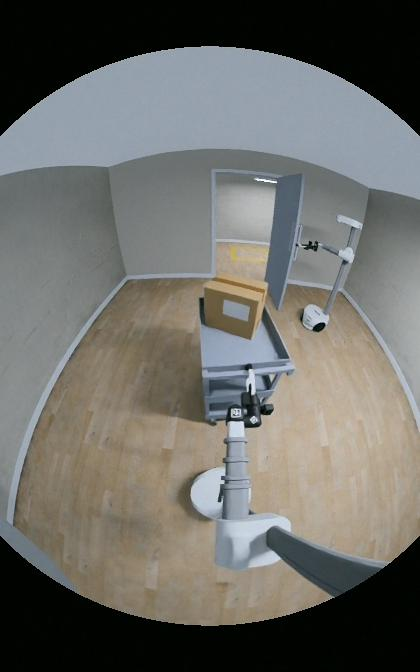

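Call:
move:
  r2: {"base":{"translate_m":0.1,"strafe_m":0.1},"pace":"slow","contact_limits":{"translate_m":0.8}}
  blocking: false
  cameras: []

Call:
wait:
  seconds: 4
  cameras: []

Call:
move:
  r2: {"base":{"rotate_rad":-0.18},"pace":"slow","contact_limits":{"rotate_rad":0.9}}
  blocking: false
  cameras: []

Call:
wait:
  seconds: 3
  cameras: ["r2_head_camera","r2_head_left_camera"]

Scene clock: 542.93 s.
move: r2 moving
r1.base_odometry: x=-2.216 y=+1.569 heading=+0.098
r1.turned_by_wheels: +0.000
r1.turned_by_imu: +0.000
r1.base_tilt: forward=-1.6 right=+1.3
r1.lidar_m: 0.64 0.50 3.38 1.33 1.57 4.38 1.80 1.38 1.35 1.43 1.30 1.23
r1.base_status: not commanded
r1.joint_positions: lift_m=+0.870 arm_m=+0.150 wrist_yaw_rad=+0.917 wrist_pitch_rad=+0.002 wrist_roll_rad=+0.000 gripper_m=-0.037
r1.joint_status: not commanded
r1.measured_speeds: all 0
r1.motor_effort: lift_m=+25(25) arm_m=+4(4) wheel_0=+25(25) wheel_1=+7(7) wheel_2=+9(9)
r1.servo_current: wrist_yaw_rad=91(117) wrist_pitch_rad=39(46) wrist_roll_rad=46(59) gripper_m=65(65)
r1.contact_limits: translate_m 0.8
r1.hand_pose: x=+0.5656 y=+0.1759 z=+1.0471 quat_wxyz=(+0.897, +0.000, +0.001, +0.443) (m; r1's base frame)
r1.wrist_depth_mm: - - 157 240 242 246 249 / - 235 160 241 243 247 249 / - 236 159 241 244 247 249 / - 236 160 241 244 248 249 / - - 160 241 245 248 250 / - - 160 182 244 248 251 / - 160 171 173 144 248 252
r2.base_odometry: x=-0.169 y=-1.168 heading=-2.080
r2.turned_by_wheels: -0.001
r2.turned_by_imu: +0.000
r2.base_tilt: forward=-0.7 right=+0.1
r2.lidar_m: 0.53 2.88 2.16 2.05 2.16 2.61 2.49 2.62 2.77 2.63 2.82 0.59
r2.base_status: translate_m moving; strafe_m moving
r2.joint_positions: lift_m=+0.690 arm_m=+0.160 wrist_yaw_rad=-0.003 wrist_pitch_rad=+0.008 wrist_roll_rad=+1.570 gripper_m=-0.029
r2.joint_status: not commanded
r2.measured_speeds: translate_m=+0.035 strafe_m=+0.035 rotate_rad=+0.001 lift_m=+0.000 arm_m=+0.000 wrist_yaw_rad=+0.000 wrist_pitch_rad=+0.000 wrist_roll_rad=+0.000
r2.motor_effort: lift_m=+21(21) arm_m=-4(4) wheel_0=-5(10) wheel_1=+7(8) wheel_2=-11(12)
r2.servo_current: wrist_yaw_rad=59(59) wrist_pitch_rad=46(52) wrist_roll_rad=52(59) gripper_m=91(98)
r2.contact_limits: arm_m 0; translate_m 0.8
r2.hand_pose: x=+0.6191 y=-0.0882 z=+0.8658 quat_wxyz=(+0.707, +0.707, +0.002, -0.004) (m; r2's base frame)
r2.wrist_depth_mm: - - - 185 248 1576 1160 / - - - 181 244 1661 512 / - - - 179 240 798 - / - - 462 236 236 842 - / - - 488 174 233 831 - / - - 186 170 177 - - / - - 564 - 227 - -
pictures: none
No camera images: "cameras" was empty.

Scene clock: 545.10 s.
earlier move: r2 done
r1.base_odometry: x=-2.216 y=+1.569 heading=+0.098
r1.turned_by_wheels: +0.000
r1.turned_by_imu: +0.000
r1.base_tilt: forward=-1.6 right=+1.2
r1.lidar_m: 0.66 0.49 3.38 1.31 1.67 4.36 1.80 1.38 1.33 1.43 1.28 1.23
r1.base_status: not commanded
r1.joint_positions: lift_m=+0.870 arm_m=+0.150 wrist_yaw_rad=+0.917 wrist_pitch_rad=+0.002 wrist_roll_rad=+0.000 gripper_m=-0.037
r1.joint_status: not commanded
r1.measured_speeds: all 0
r1.on_its_own: wrist_yaw_rad is at rest, and its servo_current (111 mA) is outside its rest range (0 to 104 mA)
r1.motor_effort: lift_m=+24(25) arm_m=+4(4) wheel_0=+25(26) wheel_1=+6(7) wheel_2=+9(9)
r1.servo_current: wrist_yaw_rad=111(143) wrist_pitch_rad=39(52) wrist_roll_rad=59(78) gripper_m=65(72)
r1.contact_limits: translate_m 0.8
r1.hand_pose: x=+0.5656 y=+0.1759 z=+1.0471 quat_wxyz=(+0.897, +0.000, +0.001, +0.443) (m; r1's base frame)
r1.wrist_depth_mm: - - 157 239 242 246 249 / - 235 160 239 242 248 248 / - 236 160 240 244 247 249 / - 236 160 242 244 248 250 / - - 160 242 245 247 250 / - - 161 182 244 247 252 / - 160 171 173 144 249 250
r2.base_odometry: x=-0.135 y=-1.291 heading=-2.080
r2.turned_by_wheels: +0.000
r2.turned_by_imu: +0.000
r2.base_tilt: forward=-0.7 right=+0.0
r2.lidar_m: 0.55 2.72 2.04 1.95 2.06 2.66 2.56 2.72 2.86 2.76 2.88 0.56
r2.base_status: done
r2.joint_positions: lift_m=+0.690 arm_m=+0.160 wrist_yaw_rad=-0.003 wrist_pitch_rad=+0.008 wrist_roll_rad=+1.570 gripper_m=-0.029
r2.joint_status: not commanded
r2.measured_speeds: all 0
r2.motor_effort: lift_m=+21(21) arm_m=-4(4) wheel_0=-6(13) wheel_1=+4(8) wheel_2=-8(12)
r2.servo_current: wrist_yaw_rad=39(59) wrist_pitch_rad=52(59) wrist_roll_rad=39(59) gripper_m=98(98)
r2.contact_limits: arm_m 0; translate_m 0.8
r2.hand_pose: x=+0.6191 y=-0.0882 z=+0.8658 quat_wxyz=(+0.707, +0.707, +0.002, -0.004) (m; r2's base frame)
r2.wrist_depth_mm: - - - 169 230 1576 1205 / - - - 170 230 1537 - / - - 539 170 230 842 - / - 473 462 230 231 831 - / - - 504 170 232 842 - / - - 185 170 177 - - / - - - - 232 1576 -
wait: 2.17 of 4 s (r2 has come to rest)
pictures: none
No camera images: "cameras" was empty.

Scene clock: 545.60 s.
move: r2 moving
r1.base_odometry: x=-2.216 y=+1.569 heading=+0.098
r1.turned_by_wheels: +0.000
r1.turned_by_imu: +0.000
r1.base_tilt: forward=-1.6 right=+1.2
r1.lidar_m: 0.64 0.49 3.38 1.33 1.62 4.36 1.80 1.38 1.34 1.42 1.29 1.24
r1.base_status: not commanded
r1.joint_positions: lift_m=+0.870 arm_m=+0.150 wrist_yaw_rad=+0.917 wrist_pitch_rad=+0.002 wrist_roll_rad=+0.000 gripper_m=-0.037
r1.joint_status: not commanded
r1.measured_speeds: all 0
r1.motor_effort: lift_m=+24(25) arm_m=+4(4) wheel_0=+25(25) wheel_1=+7(7) wheel_2=+9(9)
r1.servo_current: wrist_yaw_rad=117(117) wrist_pitch_rad=39(52) wrist_roll_rad=39(59) gripper_m=65(72)
r1.contact_limits: translate_m 0.8
r1.hand_pose: x=+0.5656 y=+0.1759 z=+1.0471 quat_wxyz=(+0.897, +0.000, +0.001, +0.443) (m; r1's base frame)
r1.wrist_depth_mm: - - 157 240 242 245 249 / - 236 160 241 243 246 249 / - 236 160 241 242 247 249 / - 236 159 240 244 248 249 / - - 160 242 244 247 252 / - - 161 182 245 249 252 / - 160 171 174 144 249 252
r2.base_odometry: x=-0.134 y=-1.292 heading=-2.197
r2.turned_by_wheels: -0.118
r2.turned_by_imu: -0.114
r2.base_tilt: forward=-0.6 right=+0.1
r2.lidar_m: 0.52 0.53 2.11 1.96 1.98 2.61 2.59 2.63 2.98 2.77 2.82 0.60
r2.base_status: rotate_rad moving
r2.joint_positions: lift_m=+0.690 arm_m=+0.160 wrist_yaw_rad=+0.008 wrist_pitch_rad=+0.008 wrist_roll_rad=+1.570 gripper_m=-0.029
r2.joint_status: not commanded
r2.measured_speeds: translate_m=+0.001 strafe_m=+0.001 rotate_rad=-0.370 lift_m=+0.000 arm_m=+0.000 wrist_yaw_rad=+0.000 wrist_pitch_rad=+0.000 wrist_roll_rad=+0.000
r2.motor_effort: lift_m=+21(21) arm_m=-2(4) wheel_0=+14(14) wheel_1=+6(10) wheel_2=+13(15)
r2.servo_current: wrist_yaw_rad=72(72) wrist_pitch_rad=52(52) wrist_roll_rad=33(52) gripper_m=91(98)
r2.contact_limits: arm_m 0; rotate_rad 0.9
r2.hand_pose: x=+0.6199 y=-0.0852 z=+0.8658 quat_wxyz=(+0.707, +0.707, +0.005, +0.000) (m; r2's base frame)
r2.wrist_depth_mm: - - - 247 249 1464 1138 / - - - 183 245 1618 549 / - - - 180 242 798 - / - - 488 236 236 842 - / - - 480 175 234 842 - / - - 187 171 179 - - / - - 554 - 227 - -
pictures: none
No camera images: "cameras" was empty.

Scene clock: 546.23 s.
earlier move: r2 done
r1.base_odometry: x=-2.216 y=+1.569 heading=+0.098
r1.turned_by_wheels: +0.000
r1.turned_by_imu: +0.000
r1.base_tilt: forward=-1.6 right=+1.2
r1.lidar_m: 0.64 0.49 3.38 1.33 1.58 4.36 1.82 1.39 1.33 1.42 1.27 1.25
r1.base_status: not commanded
r1.joint_positions: lift_m=+0.870 arm_m=+0.150 wrist_yaw_rad=+0.917 wrist_pitch_rad=+0.002 wrist_roll_rad=+0.000 gripper_m=-0.037
r1.joint_status: not commanded
r1.measured_speeds: all 0
r1.on_its_own: wrist_yaw_rad is at rest, and its servo_current (117 mA) is outside its rest range (0 to 104 mA)
r1.motor_effort: lift_m=+24(25) arm_m=+4(4) wheel_0=+25(25) wheel_1=+6(7) wheel_2=+9(9)
r1.servo_current: wrist_yaw_rad=117(117) wrist_pitch_rad=46(52) wrist_roll_rad=39(59) gripper_m=65(72)
r1.contact_limits: translate_m 0.8
r1.hand_pose: x=+0.5656 y=+0.1759 z=+1.0471 quat_wxyz=(+0.897, +0.000, +0.001, +0.443) (m; r1's base frame)
r1.wrist_depth_mm: - - 157 240 242 245 249 / - 236 160 241 243 246 249 / - 235 160 242 243 248 249 / - 236 160 241 244 247 250 / - - 160 241 245 248 250 / - - 161 182 246 248 252 / - 160 171 172 144 249 251
r2.base_odometry: x=-0.135 y=-1.291 heading=-2.259
r2.turned_by_wheels: -0.062
r2.turned_by_imu: -0.060
r2.base_tilt: forward=-0.7 right=+0.1
r2.lidar_m: 0.48 0.71 2.20 1.99 1.99 2.48 2.59 2.60 3.04 2.76 2.80 0.62
r2.base_status: done
r2.joint_positions: lift_m=+0.690 arm_m=+0.160 wrist_yaw_rad=-0.001 wrist_pitch_rad=+0.008 wrist_roll_rad=+1.570 gripper_m=-0.029
r2.joint_status: not commanded
r2.measured_speeds: all 0
r2.motor_effort: lift_m=+21(21) arm_m=+4(4) wheel_0=+1(14) wheel_1=+3(10) wheel_2=+4(15)
r2.servo_current: wrist_yaw_rad=46(72) wrist_pitch_rad=52(59) wrist_roll_rad=46(59) gripper_m=91(98)
r2.contact_limits: arm_m 0; rotate_rad 0.9
r2.hand_pose: x=+0.6192 y=-0.0876 z=+0.8658 quat_wxyz=(+0.707, +0.707, +0.002, -0.003) (m; r2's base frame)
r2.wrist_depth_mm: - - - 224 297 303 304 / - - - 211 279 1537 1138 / - - - 199 263 1756 525 / - - - 187 248 778 - / - - 459 180 237 842 - / - - 186 169 179 - - / - - 492 - 219 - -
wait: 0.63 of 3 s (r2 has come to rest)
pictures: r2_head_camera, r2_head_left_camera
Images, in order (width x height): r2_head_camera 420x560, r2_head_left_camera 420x672.

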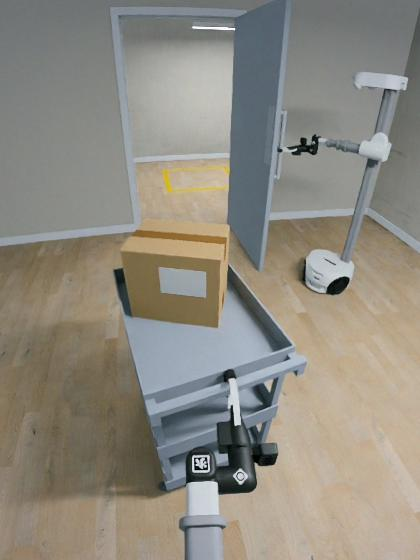

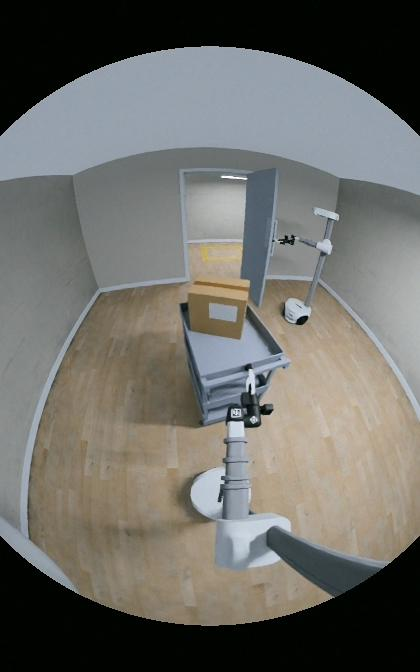

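Call:
move:
  r2: {"base":{"translate_m":0.5,"strafe_m":0.1},"pace":"slow","contact_limits":{"translate_m":0.8}}
  blocking: false
  cameras: []

Call:
wait:
  seconds: 7
  cameras: ["r2_head_camera","r2_head_left_camera","r1_wrist_camera"]

Scene clock: 557.20 s.
move: r2 moving
r1.base_odometry: x=-2.216 y=+1.569 heading=+0.098
r1.turned_by_wheels: +0.000
r1.turned_by_imu: +0.000
r1.base_tilt: forward=-1.6 right=+1.2
r1.lidar_m: 0.63 0.49 3.38 1.34 1.58 4.34 1.80 1.38 1.33 1.41 1.29 1.25
r1.base_status: not commanded
r1.joint_positions: lift_m=+0.870 arm_m=+0.150 wrist_yaw_rad=+0.917 wrist_pitch_rad=+0.002 wrist_roll_rad=+0.000 gripper_m=-0.037
r1.joint_status: not commanded
r1.measured_speeds: all 0
r1.motor_effort: lift_m=+25(25) arm_m=+4(4) wheel_0=+25(26) wheel_1=+6(7) wheel_2=+9(9)
r1.servo_current: wrist_yaw_rad=98(111) wrist_pitch_rad=46(46) wrist_roll_rad=33(59) gripper_m=65(72)
r1.contact_limits: translate_m 0.8
r1.hand_pose: x=+0.5656 y=+0.1759 z=+1.0471 quat_wxyz=(+0.897, +0.000, +0.001, +0.443) (m; r1's base frame)
r1.wrist_depth_mm: - - 158 239 241 247 249 / - 235 160 241 243 246 248 / - 236 160 241 244 247 250 / - 236 160 241 244 247 250 / - - 160 241 245 247 250 / - - 161 182 244 249 250 / - 160 172 173 144 249 252
r2.base_odometry: x=-0.140 y=-1.302 heading=-2.259
r2.turned_by_wheels: +0.000
r2.turned_by_imu: +0.000
r2.base_tilt: forward=-0.7 right=+0.1
r2.lidar_m: 0.47 3.26 2.18 1.97 1.99 2.50 2.59 2.59 3.05 2.77 2.79 0.61
r2.base_status: translate_m moving; strafe_m moving
r2.joint_positions: lift_m=+0.690 arm_m=+0.160 wrist_yaw_rad=-0.002 wrist_pitch_rad=+0.008 wrist_roll_rad=+1.570 gripper_m=-0.029
r2.joint_status: not commanded
r2.measured_speeds: translate_m=+0.049 strafe_m=+0.010 rotate_rad=+0.000 lift_m=+0.000 arm_m=+0.000 wrist_yaw_rad=-0.001 wrist_pitch_rad=+0.000 wrist_roll_rad=+0.000
r2.motor_effort: lift_m=+21(21) arm_m=+4(4) wheel_0=+7(9) wheel_1=+9(9) wheel_2=-13(14)
r2.servo_current: wrist_yaw_rad=46(52) wrist_pitch_rad=46(52) wrist_roll_rad=52(59) gripper_m=91(98)
r2.contact_limits: arm_m 0; translate_m 0.8
r2.hand_pose: x=+0.6191 y=-0.0879 z=+0.8658 quat_wxyz=(+0.707, +0.707, +0.002, -0.003) (m; r2's base frame)
r2.wrist_depth_mm: - - - 227 301 306 307 / - - - 212 282 1499 1138 / - - - 200 265 1661 496 / - - - 187 249 820 - / - - 462 180 237 820 - / - 480 186 168 179 - - / - - 484 - 218 - -
pictures: none
No camera images: "cameras" was empty.

Scene clock: 563.07 s.
earlier move: r2 done
r1.base_odometry: x=-2.216 y=+1.569 heading=+0.098
r1.turned_by_wheels: +0.000
r1.turned_by_imu: +0.000
r1.base_tilt: forward=-1.6 right=+1.2
r1.lidar_m: 0.63 0.50 1.20 1.20 1.87 4.37 1.80 1.37 1.34 1.43 1.29 1.24
r1.base_status: not commanded
r1.joint_positions: lift_m=+0.870 arm_m=+0.150 wrist_yaw_rad=+0.917 wrist_pitch_rad=+0.002 wrist_roll_rad=+0.000 gripper_m=-0.037
r1.joint_status: not commanded
r1.measured_speeds: all 0
r1.motor_effort: lift_m=+24(25) arm_m=+4(4) wheel_0=+25(26) wheel_1=+6(7) wheel_2=+9(9)
r1.servo_current: wrist_yaw_rad=98(124) wrist_pitch_rad=46(52) wrist_roll_rad=39(65) gripper_m=59(72)
r1.contact_limits: translate_m 0.8
r1.hand_pose: x=+0.5656 y=+0.1759 z=+1.0471 quat_wxyz=(+0.897, +0.000, +0.001, +0.443) (m; r1's base frame)
r1.wrist_depth_mm: - - 157 240 243 246 249 / - 234 160 240 242 248 249 / - 236 160 240 244 247 250 / - 236 160 241 243 247 250 / 1118 1255 160 242 245 248 252 / 1160 1060 160 182 245 248 251 / - 160 171 173 144 250 252
r2.base_odometry: x=-0.375 y=-1.741 heading=-2.259
r2.turned_by_wheels: +0.000
r2.turned_by_imu: -0.001
r2.base_tilt: forward=-0.7 right=+0.1
r2.lidar_m: 0.44 0.59 2.15 1.96 1.97 2.43 3.10 3.12 3.08 2.79 2.82 0.64
r2.base_status: done
r2.joint_positions: lift_m=+0.690 arm_m=+0.160 wrist_yaw_rad=-0.003 wrist_pitch_rad=+0.008 wrist_roll_rad=+1.570 gripper_m=-0.029
r2.joint_status: not commanded
r2.measured_speeds: all 0
r2.motor_effort: lift_m=+21(21) arm_m=+4(4) wheel_0=+2(9) wheel_1=+4(9) wheel_2=-8(15)
r2.servo_current: wrist_yaw_rad=59(65) wrist_pitch_rad=46(59) wrist_roll_rad=46(65) gripper_m=91(98)
r2.contact_limits: arm_m 0; translate_m 0.8
r2.hand_pose: x=+0.6190 y=-0.0882 z=+0.8658 quat_wxyz=(+0.707, +0.707, +0.002, -0.004) (m; r2's base frame)
r2.wrist_depth_mm: - - - 266 - 1499 1078 / - - - 231 310 338 338 / - - - 213 283 1618 500 / - - - 196 256 1661 - / - - 569 183 240 809 - / - 455 186 167 178 - - / - - 462 - 215 - -
wait: 5.87 of 7 s (r2 has come to rest)
pictures: r1_wrist_camera, r2_head_camera, r2_head_left_camera
Images, in order (width x height): r1_wrist_camera 616x392, r2_head_camera 420x560, r2_head_left_camera 420x672.

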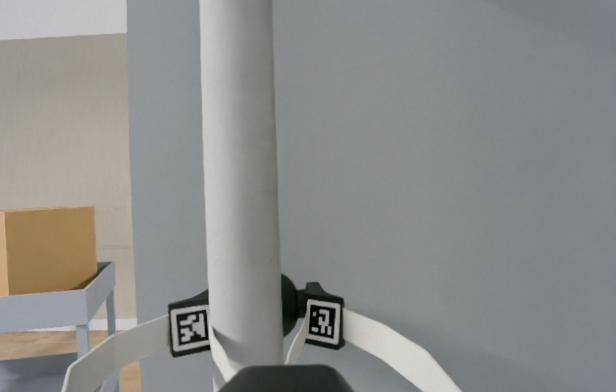

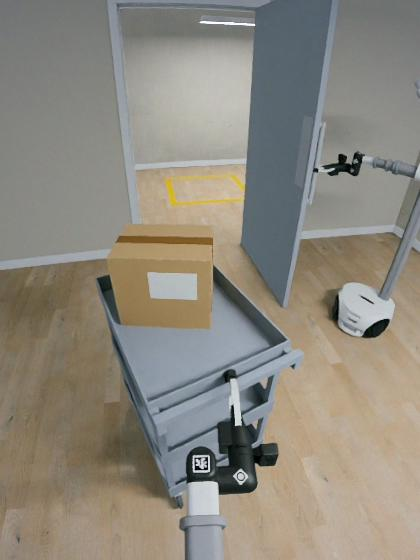

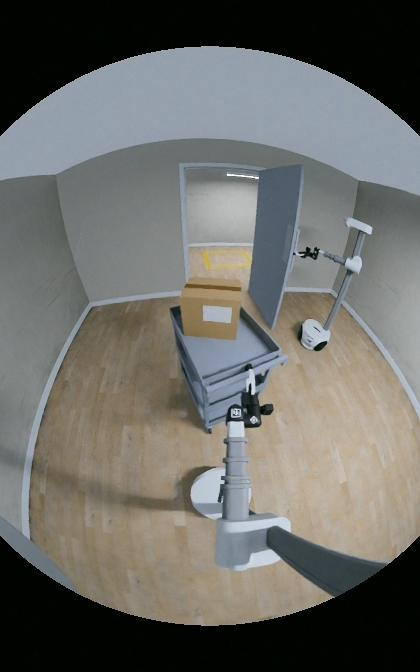

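Call:
move:
  r2: {"base":{"translate_m":-0.05,"strafe_m":0.3},"pace":"slow","contact_limits":{"translate_m":0.8}}
  blocking: false
  cameras: []

Call:
wait:
  seconds: 6
  cameras: ["r2_head_camera"]

Scene clock: 574.73 s.
move: r2 moving
r1: as last shown
r1.lidar_m: 0.64 0.51 1.20 1.21 1.92 4.37 1.82 1.38 1.35 1.42 1.29 1.25
r1.motor_effort: lift_m=+24(25) arm_m=+4(4) wheel_0=+26(26) wheel_1=+7(7) wheel_2=+9(9)
r1.servo_current: wrist_yaw_rad=124(124) wrist_pitch_rad=39(46) wrist_roll_rad=59(59) gripper_m=65(72)
r1.contact_limits: translate_m 0.8
r1.wrist_depth_mm: - - 157 239 242 247 249 / - 235 160 241 242 246 249 / - 236 160 240 244 247 250 / - 236 160 242 244 248 250 / 1118 1255 160 241 244 248 251 / 1138 236 161 181 244 247 251 / - 160 172 173 144 250 251
r2.base_odometry: x=-0.364 y=-1.748 heading=-2.259
r2.turned_by_wheels: +0.000
r2.turned_by_imu: +0.000
r2.base_tilt: forward=-0.7 right=+0.0
r2.lidar_m: 0.46 0.65 2.16 1.94 1.97 2.39 3.08 3.09 3.08 2.80 2.83 0.61
r2.base_status: translate_m moving; strafe_m moving
r2.joint_positions: lift_m=+0.690 arm_m=+0.160 wrist_yaw_rad=-0.003 wrist_pitch_rad=+0.008 wrist_roll_rad=+1.570 gripper_m=-0.029
r2.joint_status: not commanded
r2.measured_speeds: translate_m=-0.009 strafe_m=+0.051 rotate_rad=+0.004 lift_m=+0.000 arm_m=+0.000 wrist_yaw_rad=+0.000 wrist_pitch_rad=+0.000 wrist_roll_rad=+0.000
r2.motor_effort: lift_m=+21(21) arm_m=+4(4) wheel_0=-9(13) wheel_1=+7(7) wheel_2=+4(8)
r2.servo_current: wrist_yaw_rad=39(52) wrist_pitch_rad=46(52) wrist_roll_rad=59(59) gripper_m=98(98)
r2.contact_limits: arm_m 0; translate_m 0.8
r2.hand_pose: x=+0.6190 y=-0.0882 z=+0.8658 quat_wxyz=(+0.707, +0.707, +0.002, -0.004) (m; r2's base frame)
r2.wrist_depth_mm: - - - 268 - 1499 1098 / - - - 229 304 340 338 / - - - 211 281 1661 500 / - - - 196 256 1661 - / - - 559 182 240 820 - / - 459 186 169 179 - - / - - 466 - 214 - -
pictures: none
No camera images: "cameras" was empty.

Scene clock: 578.50 s.
earlier move: r2 done
r1.base_odometry: x=-2.216 y=+1.569 heading=+0.098
r1.turned_by_wheels: +0.000
r1.turned_by_imu: +0.000
r1.base_tilt: forward=-1.6 right=+1.2
r1.lidar_m: 0.62 0.49 1.22 1.29 4.65 4.39 1.78 1.37 1.32 1.43 1.28 1.23
r1.base_status: not commanded
r1.joint_positions: lift_m=+0.870 arm_m=+0.150 wrist_yaw_rad=+0.917 wrist_pitch_rad=+0.002 wrist_roll_rad=+0.000 gripper_m=-0.037
r1.joint_status: not commanded
r1.measured_speeds: all 0
r1.on_its_own: wrist_yaw_rad is at rest, and its servo_current (111 mA) is outside its rest range (0 to 104 mA)
r1.motor_effort: lift_m=+24(25) arm_m=+3(4) wheel_0=+25(26) wheel_1=+7(7) wheel_2=+9(9)
r1.servo_current: wrist_yaw_rad=111(130) wrist_pitch_rad=46(52) wrist_roll_rad=39(72) gripper_m=65(72)
r1.contact_limits: translate_m 0.8
r1.hand_pose: x=+0.5656 y=+0.1759 z=+1.0471 quat_wxyz=(+0.897, +0.000, +0.001, +0.443) (m; r1's base frame)
r1.wrist_depth_mm: - - 157 238 242 246 248 / - 235 160 240 242 247 248 / - 236 160 241 243 246 249 / - 236 159 240 244 248 250 / 1138 1229 159 241 244 248 251 / 1078 237 161 182 244 248 250 / 991 159 171 173 144 249 252
r2.base_odometry: x=-0.112 y=-1.893 heading=-2.259
r2.turned_by_wheels: +0.000
r2.turned_by_imu: +0.000
r2.base_tilt: forward=-0.6 right=+0.1
r2.lidar_m: 0.57 2.75 1.83 1.64 1.69 2.05 3.09 3.11 3.39 3.08 2.15 0.56
r2.base_status: done
r2.joint_positions: lift_m=+0.690 arm_m=+0.160 wrist_yaw_rad=-0.003 wrist_pitch_rad=+0.008 wrist_roll_rad=+1.570 gripper_m=-0.029
r2.joint_status: not commanded
r2.measured_speeds: all 0
r2.motor_effort: lift_m=+21(21) arm_m=+4(5) wheel_0=-6(16) wheel_1=+4(8) wheel_2=+6(9)
r2.servo_current: wrist_yaw_rad=52(59) wrist_pitch_rad=46(59) wrist_roll_rad=52(59) gripper_m=98(104)
r2.contact_limits: arm_m 0; translate_m 0.8
r2.hand_pose: x=+0.6190 y=-0.0881 z=+0.8658 quat_wxyz=(+0.707, +0.707, +0.002, -0.004) (m; r2's base frame)
r2.wrist_depth_mm: - - - 163 223 1537 1138 / - - - 164 224 809 - / - - 508 166 226 820 - / - 484 462 168 228 820 - / - - 517 169 230 842 - / - - 185 170 178 - - / - - - - - 1618 -
wait: 3.77 of 6 s (r2 has come to rest)
pictures: r2_head_camera
Images, in order (width x height): r2_head_camera 420x560.

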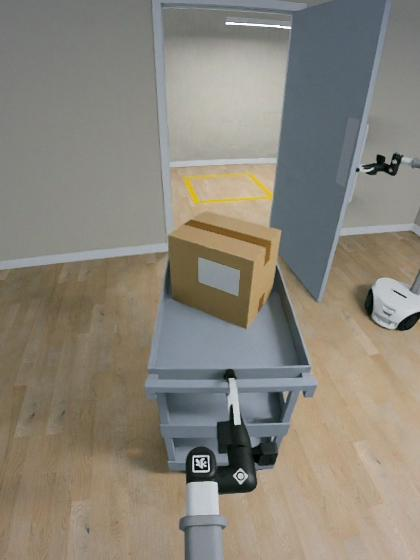

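Call:
move:
  r2: {"base":{"translate_m":0.4,"strafe_m":0.03},"pace":"slow","contact_limits":{"translate_m":0.8}}
  blocking: false
  cameras: []

Call:
wait:
  seconds: 6
  cameras: ["r2_head_camera","r1_head_left_camera"]

Scene clock: 583.87 s.
move: r2 moving
r1.base_odometry: x=-2.216 y=+1.569 heading=+0.098
r1.turned_by_wheels: +0.000
r1.turned_by_imu: +0.000
r1.base_tilt: forward=-1.6 right=+1.2
r1.lidar_m: 0.64 0.51 1.23 1.30 4.63 4.35 1.81 1.37 1.34 1.42 1.27 1.25
r1.base_status: not commanded
r1.joint_positions: lift_m=+0.870 arm_m=+0.150 wrist_yaw_rad=+0.917 wrist_pitch_rad=+0.002 wrist_roll_rad=+0.000 gripper_m=-0.037
r1.joint_status: not commanded
r1.measured_speeds: all 0
r1.motor_effort: lift_m=+24(25) arm_m=+4(4) wheel_0=+25(25) wheel_1=+6(7) wheel_2=+9(9)
r1.servo_current: wrist_yaw_rad=104(111) wrist_pitch_rad=46(46) wrist_roll_rad=52(59) gripper_m=65(65)
r1.contact_limits: translate_m 0.8
r1.hand_pose: x=+0.5656 y=+0.1759 z=+1.0471 quat_wxyz=(+0.897, +0.000, +0.001, +0.443) (m; r1's base frame)
r1.wrist_depth_mm: - - 157 239 241 245 249 / - 235 160 239 242 246 250 / - 236 160 239 245 248 250 / - 236 160 241 244 247 250 / 1138 1182 159 240 245 247 251 / 1078 237 161 182 245 247 251 / 976 159 171 174 144 249 251
r2.base_odometry: x=-0.118 y=-1.903 heading=-2.259
r2.turned_by_wheels: +0.000
r2.turned_by_imu: +0.000
r2.base_tilt: forward=-0.7 right=+0.0
r2.lidar_m: 0.54 2.72 1.80 1.65 1.65 2.03 3.10 3.13 3.42 3.10 2.12 0.59
r2.base_status: translate_m moving; strafe_m moving
r2.joint_positions: lift_m=+0.690 arm_m=+0.160 wrist_yaw_rad=-0.003 wrist_pitch_rad=+0.008 wrist_roll_rad=+1.570 gripper_m=-0.029
r2.joint_status: not commanded
r2.measured_speeds: translate_m=+0.050 strafe_m=+0.003 rotate_rad=-0.001 lift_m=+0.000 arm_m=+0.000 wrist_yaw_rad=+0.000 wrist_pitch_rad=+0.000 wrist_roll_rad=+0.000
r2.motor_effort: lift_m=+21(21) arm_m=+4(4) wheel_0=+6(8) wheel_1=+6(8) wheel_2=-14(14)
r2.servo_current: wrist_yaw_rad=46(59) wrist_pitch_rad=52(59) wrist_roll_rad=46(52) gripper_m=98(98)
r2.contact_limits: arm_m 0; translate_m 0.8
r2.hand_pose: x=+0.6190 y=-0.0881 z=+0.8658 quat_wxyz=(+0.707, +0.707, +0.002, -0.004) (m; r2's base frame)
r2.wrist_depth_mm: - - - 164 224 1499 1118 / - - - 165 225 798 - / - - 521 166 227 831 - / - 477 459 228 228 831 - / - - 508 169 229 842 - / - - 185 169 179 - - / - - - - - 1576 -
pictures: none
No camera images: "cameras" was empty.

Scene clock: 588.67 s.
earlier move: r2 done
r1.base_odometry: x=-2.216 y=+1.569 heading=+0.098
r1.turned_by_wheels: +0.000
r1.turned_by_imu: +0.000
r1.base_tilt: forward=-1.6 right=+1.2
r1.lidar_m: 0.64 0.50 1.27 1.36 4.62 4.35 1.79 1.40 1.35 1.43 1.29 1.24
r1.base_status: not commanded
r1.joint_positions: lift_m=+0.870 arm_m=+0.150 wrist_yaw_rad=+0.917 wrist_pitch_rad=+0.002 wrist_roll_rad=+0.000 gripper_m=-0.037
r1.joint_status: not commanded
r1.measured_speeds: all 0
r1.on_its_own: wrist_yaw_rad is at rest, and its servo_current (111 mA) is outside its rest range (0 to 104 mA)
r1.motor_effort: lift_m=+25(25) arm_m=+4(4) wheel_0=+25(26) wheel_1=+6(7) wheel_2=+9(9)
r1.servo_current: wrist_yaw_rad=111(124) wrist_pitch_rad=46(52) wrist_roll_rad=33(65) gripper_m=59(72)
r1.contact_limits: translate_m 0.8
r1.hand_pose: x=+0.5656 y=+0.1759 z=+1.0471 quat_wxyz=(+0.897, +0.000, +0.001, +0.443) (m; r1's base frame)
r1.wrist_depth_mm: - - 157 238 242 245 249 / - 236 160 238 243 246 249 / - 235 160 240 243 247 249 / - 236 160 241 243 248 251 / - 1138 160 241 245 248 251 / - 236 160 182 245 248 251 / - 159 171 173 144 250 252
r2.base_odometry: x=-0.342 y=-2.221 heading=-2.258
r2.turned_by_wheels: +0.001
r2.turned_by_imu: +0.003
r2.base_tilt: forward=-0.7 right=+0.0
r2.lidar_m: 0.54 2.33 1.85 1.67 1.70 2.07 3.51 3.54 3.39 3.06 1.80 0.58
r2.base_status: done
r2.joint_positions: lift_m=+0.690 arm_m=+0.160 wrist_yaw_rad=+0.001 wrist_pitch_rad=+0.008 wrist_roll_rad=+1.570 gripper_m=-0.029
r2.joint_status: not commanded
r2.measured_speeds: all 0
r2.motor_effort: lift_m=+21(21) arm_m=+4(5) wheel_0=+6(14) wheel_1=+5(9) wheel_2=-4(14)
r2.servo_current: wrist_yaw_rad=52(59) wrist_pitch_rad=52(59) wrist_roll_rad=46(59) gripper_m=91(98)
r2.contact_limits: arm_m 0; translate_m 0.8
r2.hand_pose: x=+0.6193 y=-0.0872 z=+0.8658 quat_wxyz=(+0.707, +0.707, +0.003, -0.002) (m; r2's base frame)
r2.wrist_depth_mm: - - - 181 245 1537 1138 / - - - 180 241 1661 530 / - - - 177 239 798 - / - 1983 462 235 236 831 - / - 492 484 173 232 831 - / - 517 186 170 178 - - / - 136 - - 228 - -
wait: 4.80 of 6 s (r2 has come to rest)
pictures: r1_head_left_camera, r2_head_camera
Images, in order (width x height): r1_head_left_camera 420x672, r2_head_camera 420x560.

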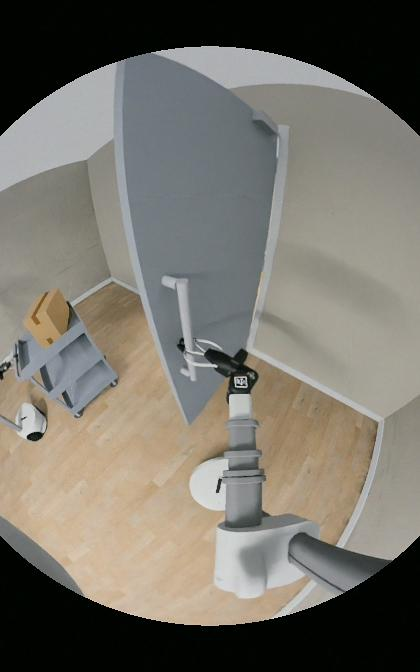

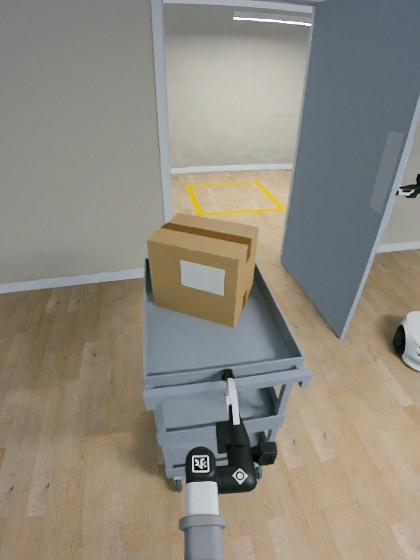

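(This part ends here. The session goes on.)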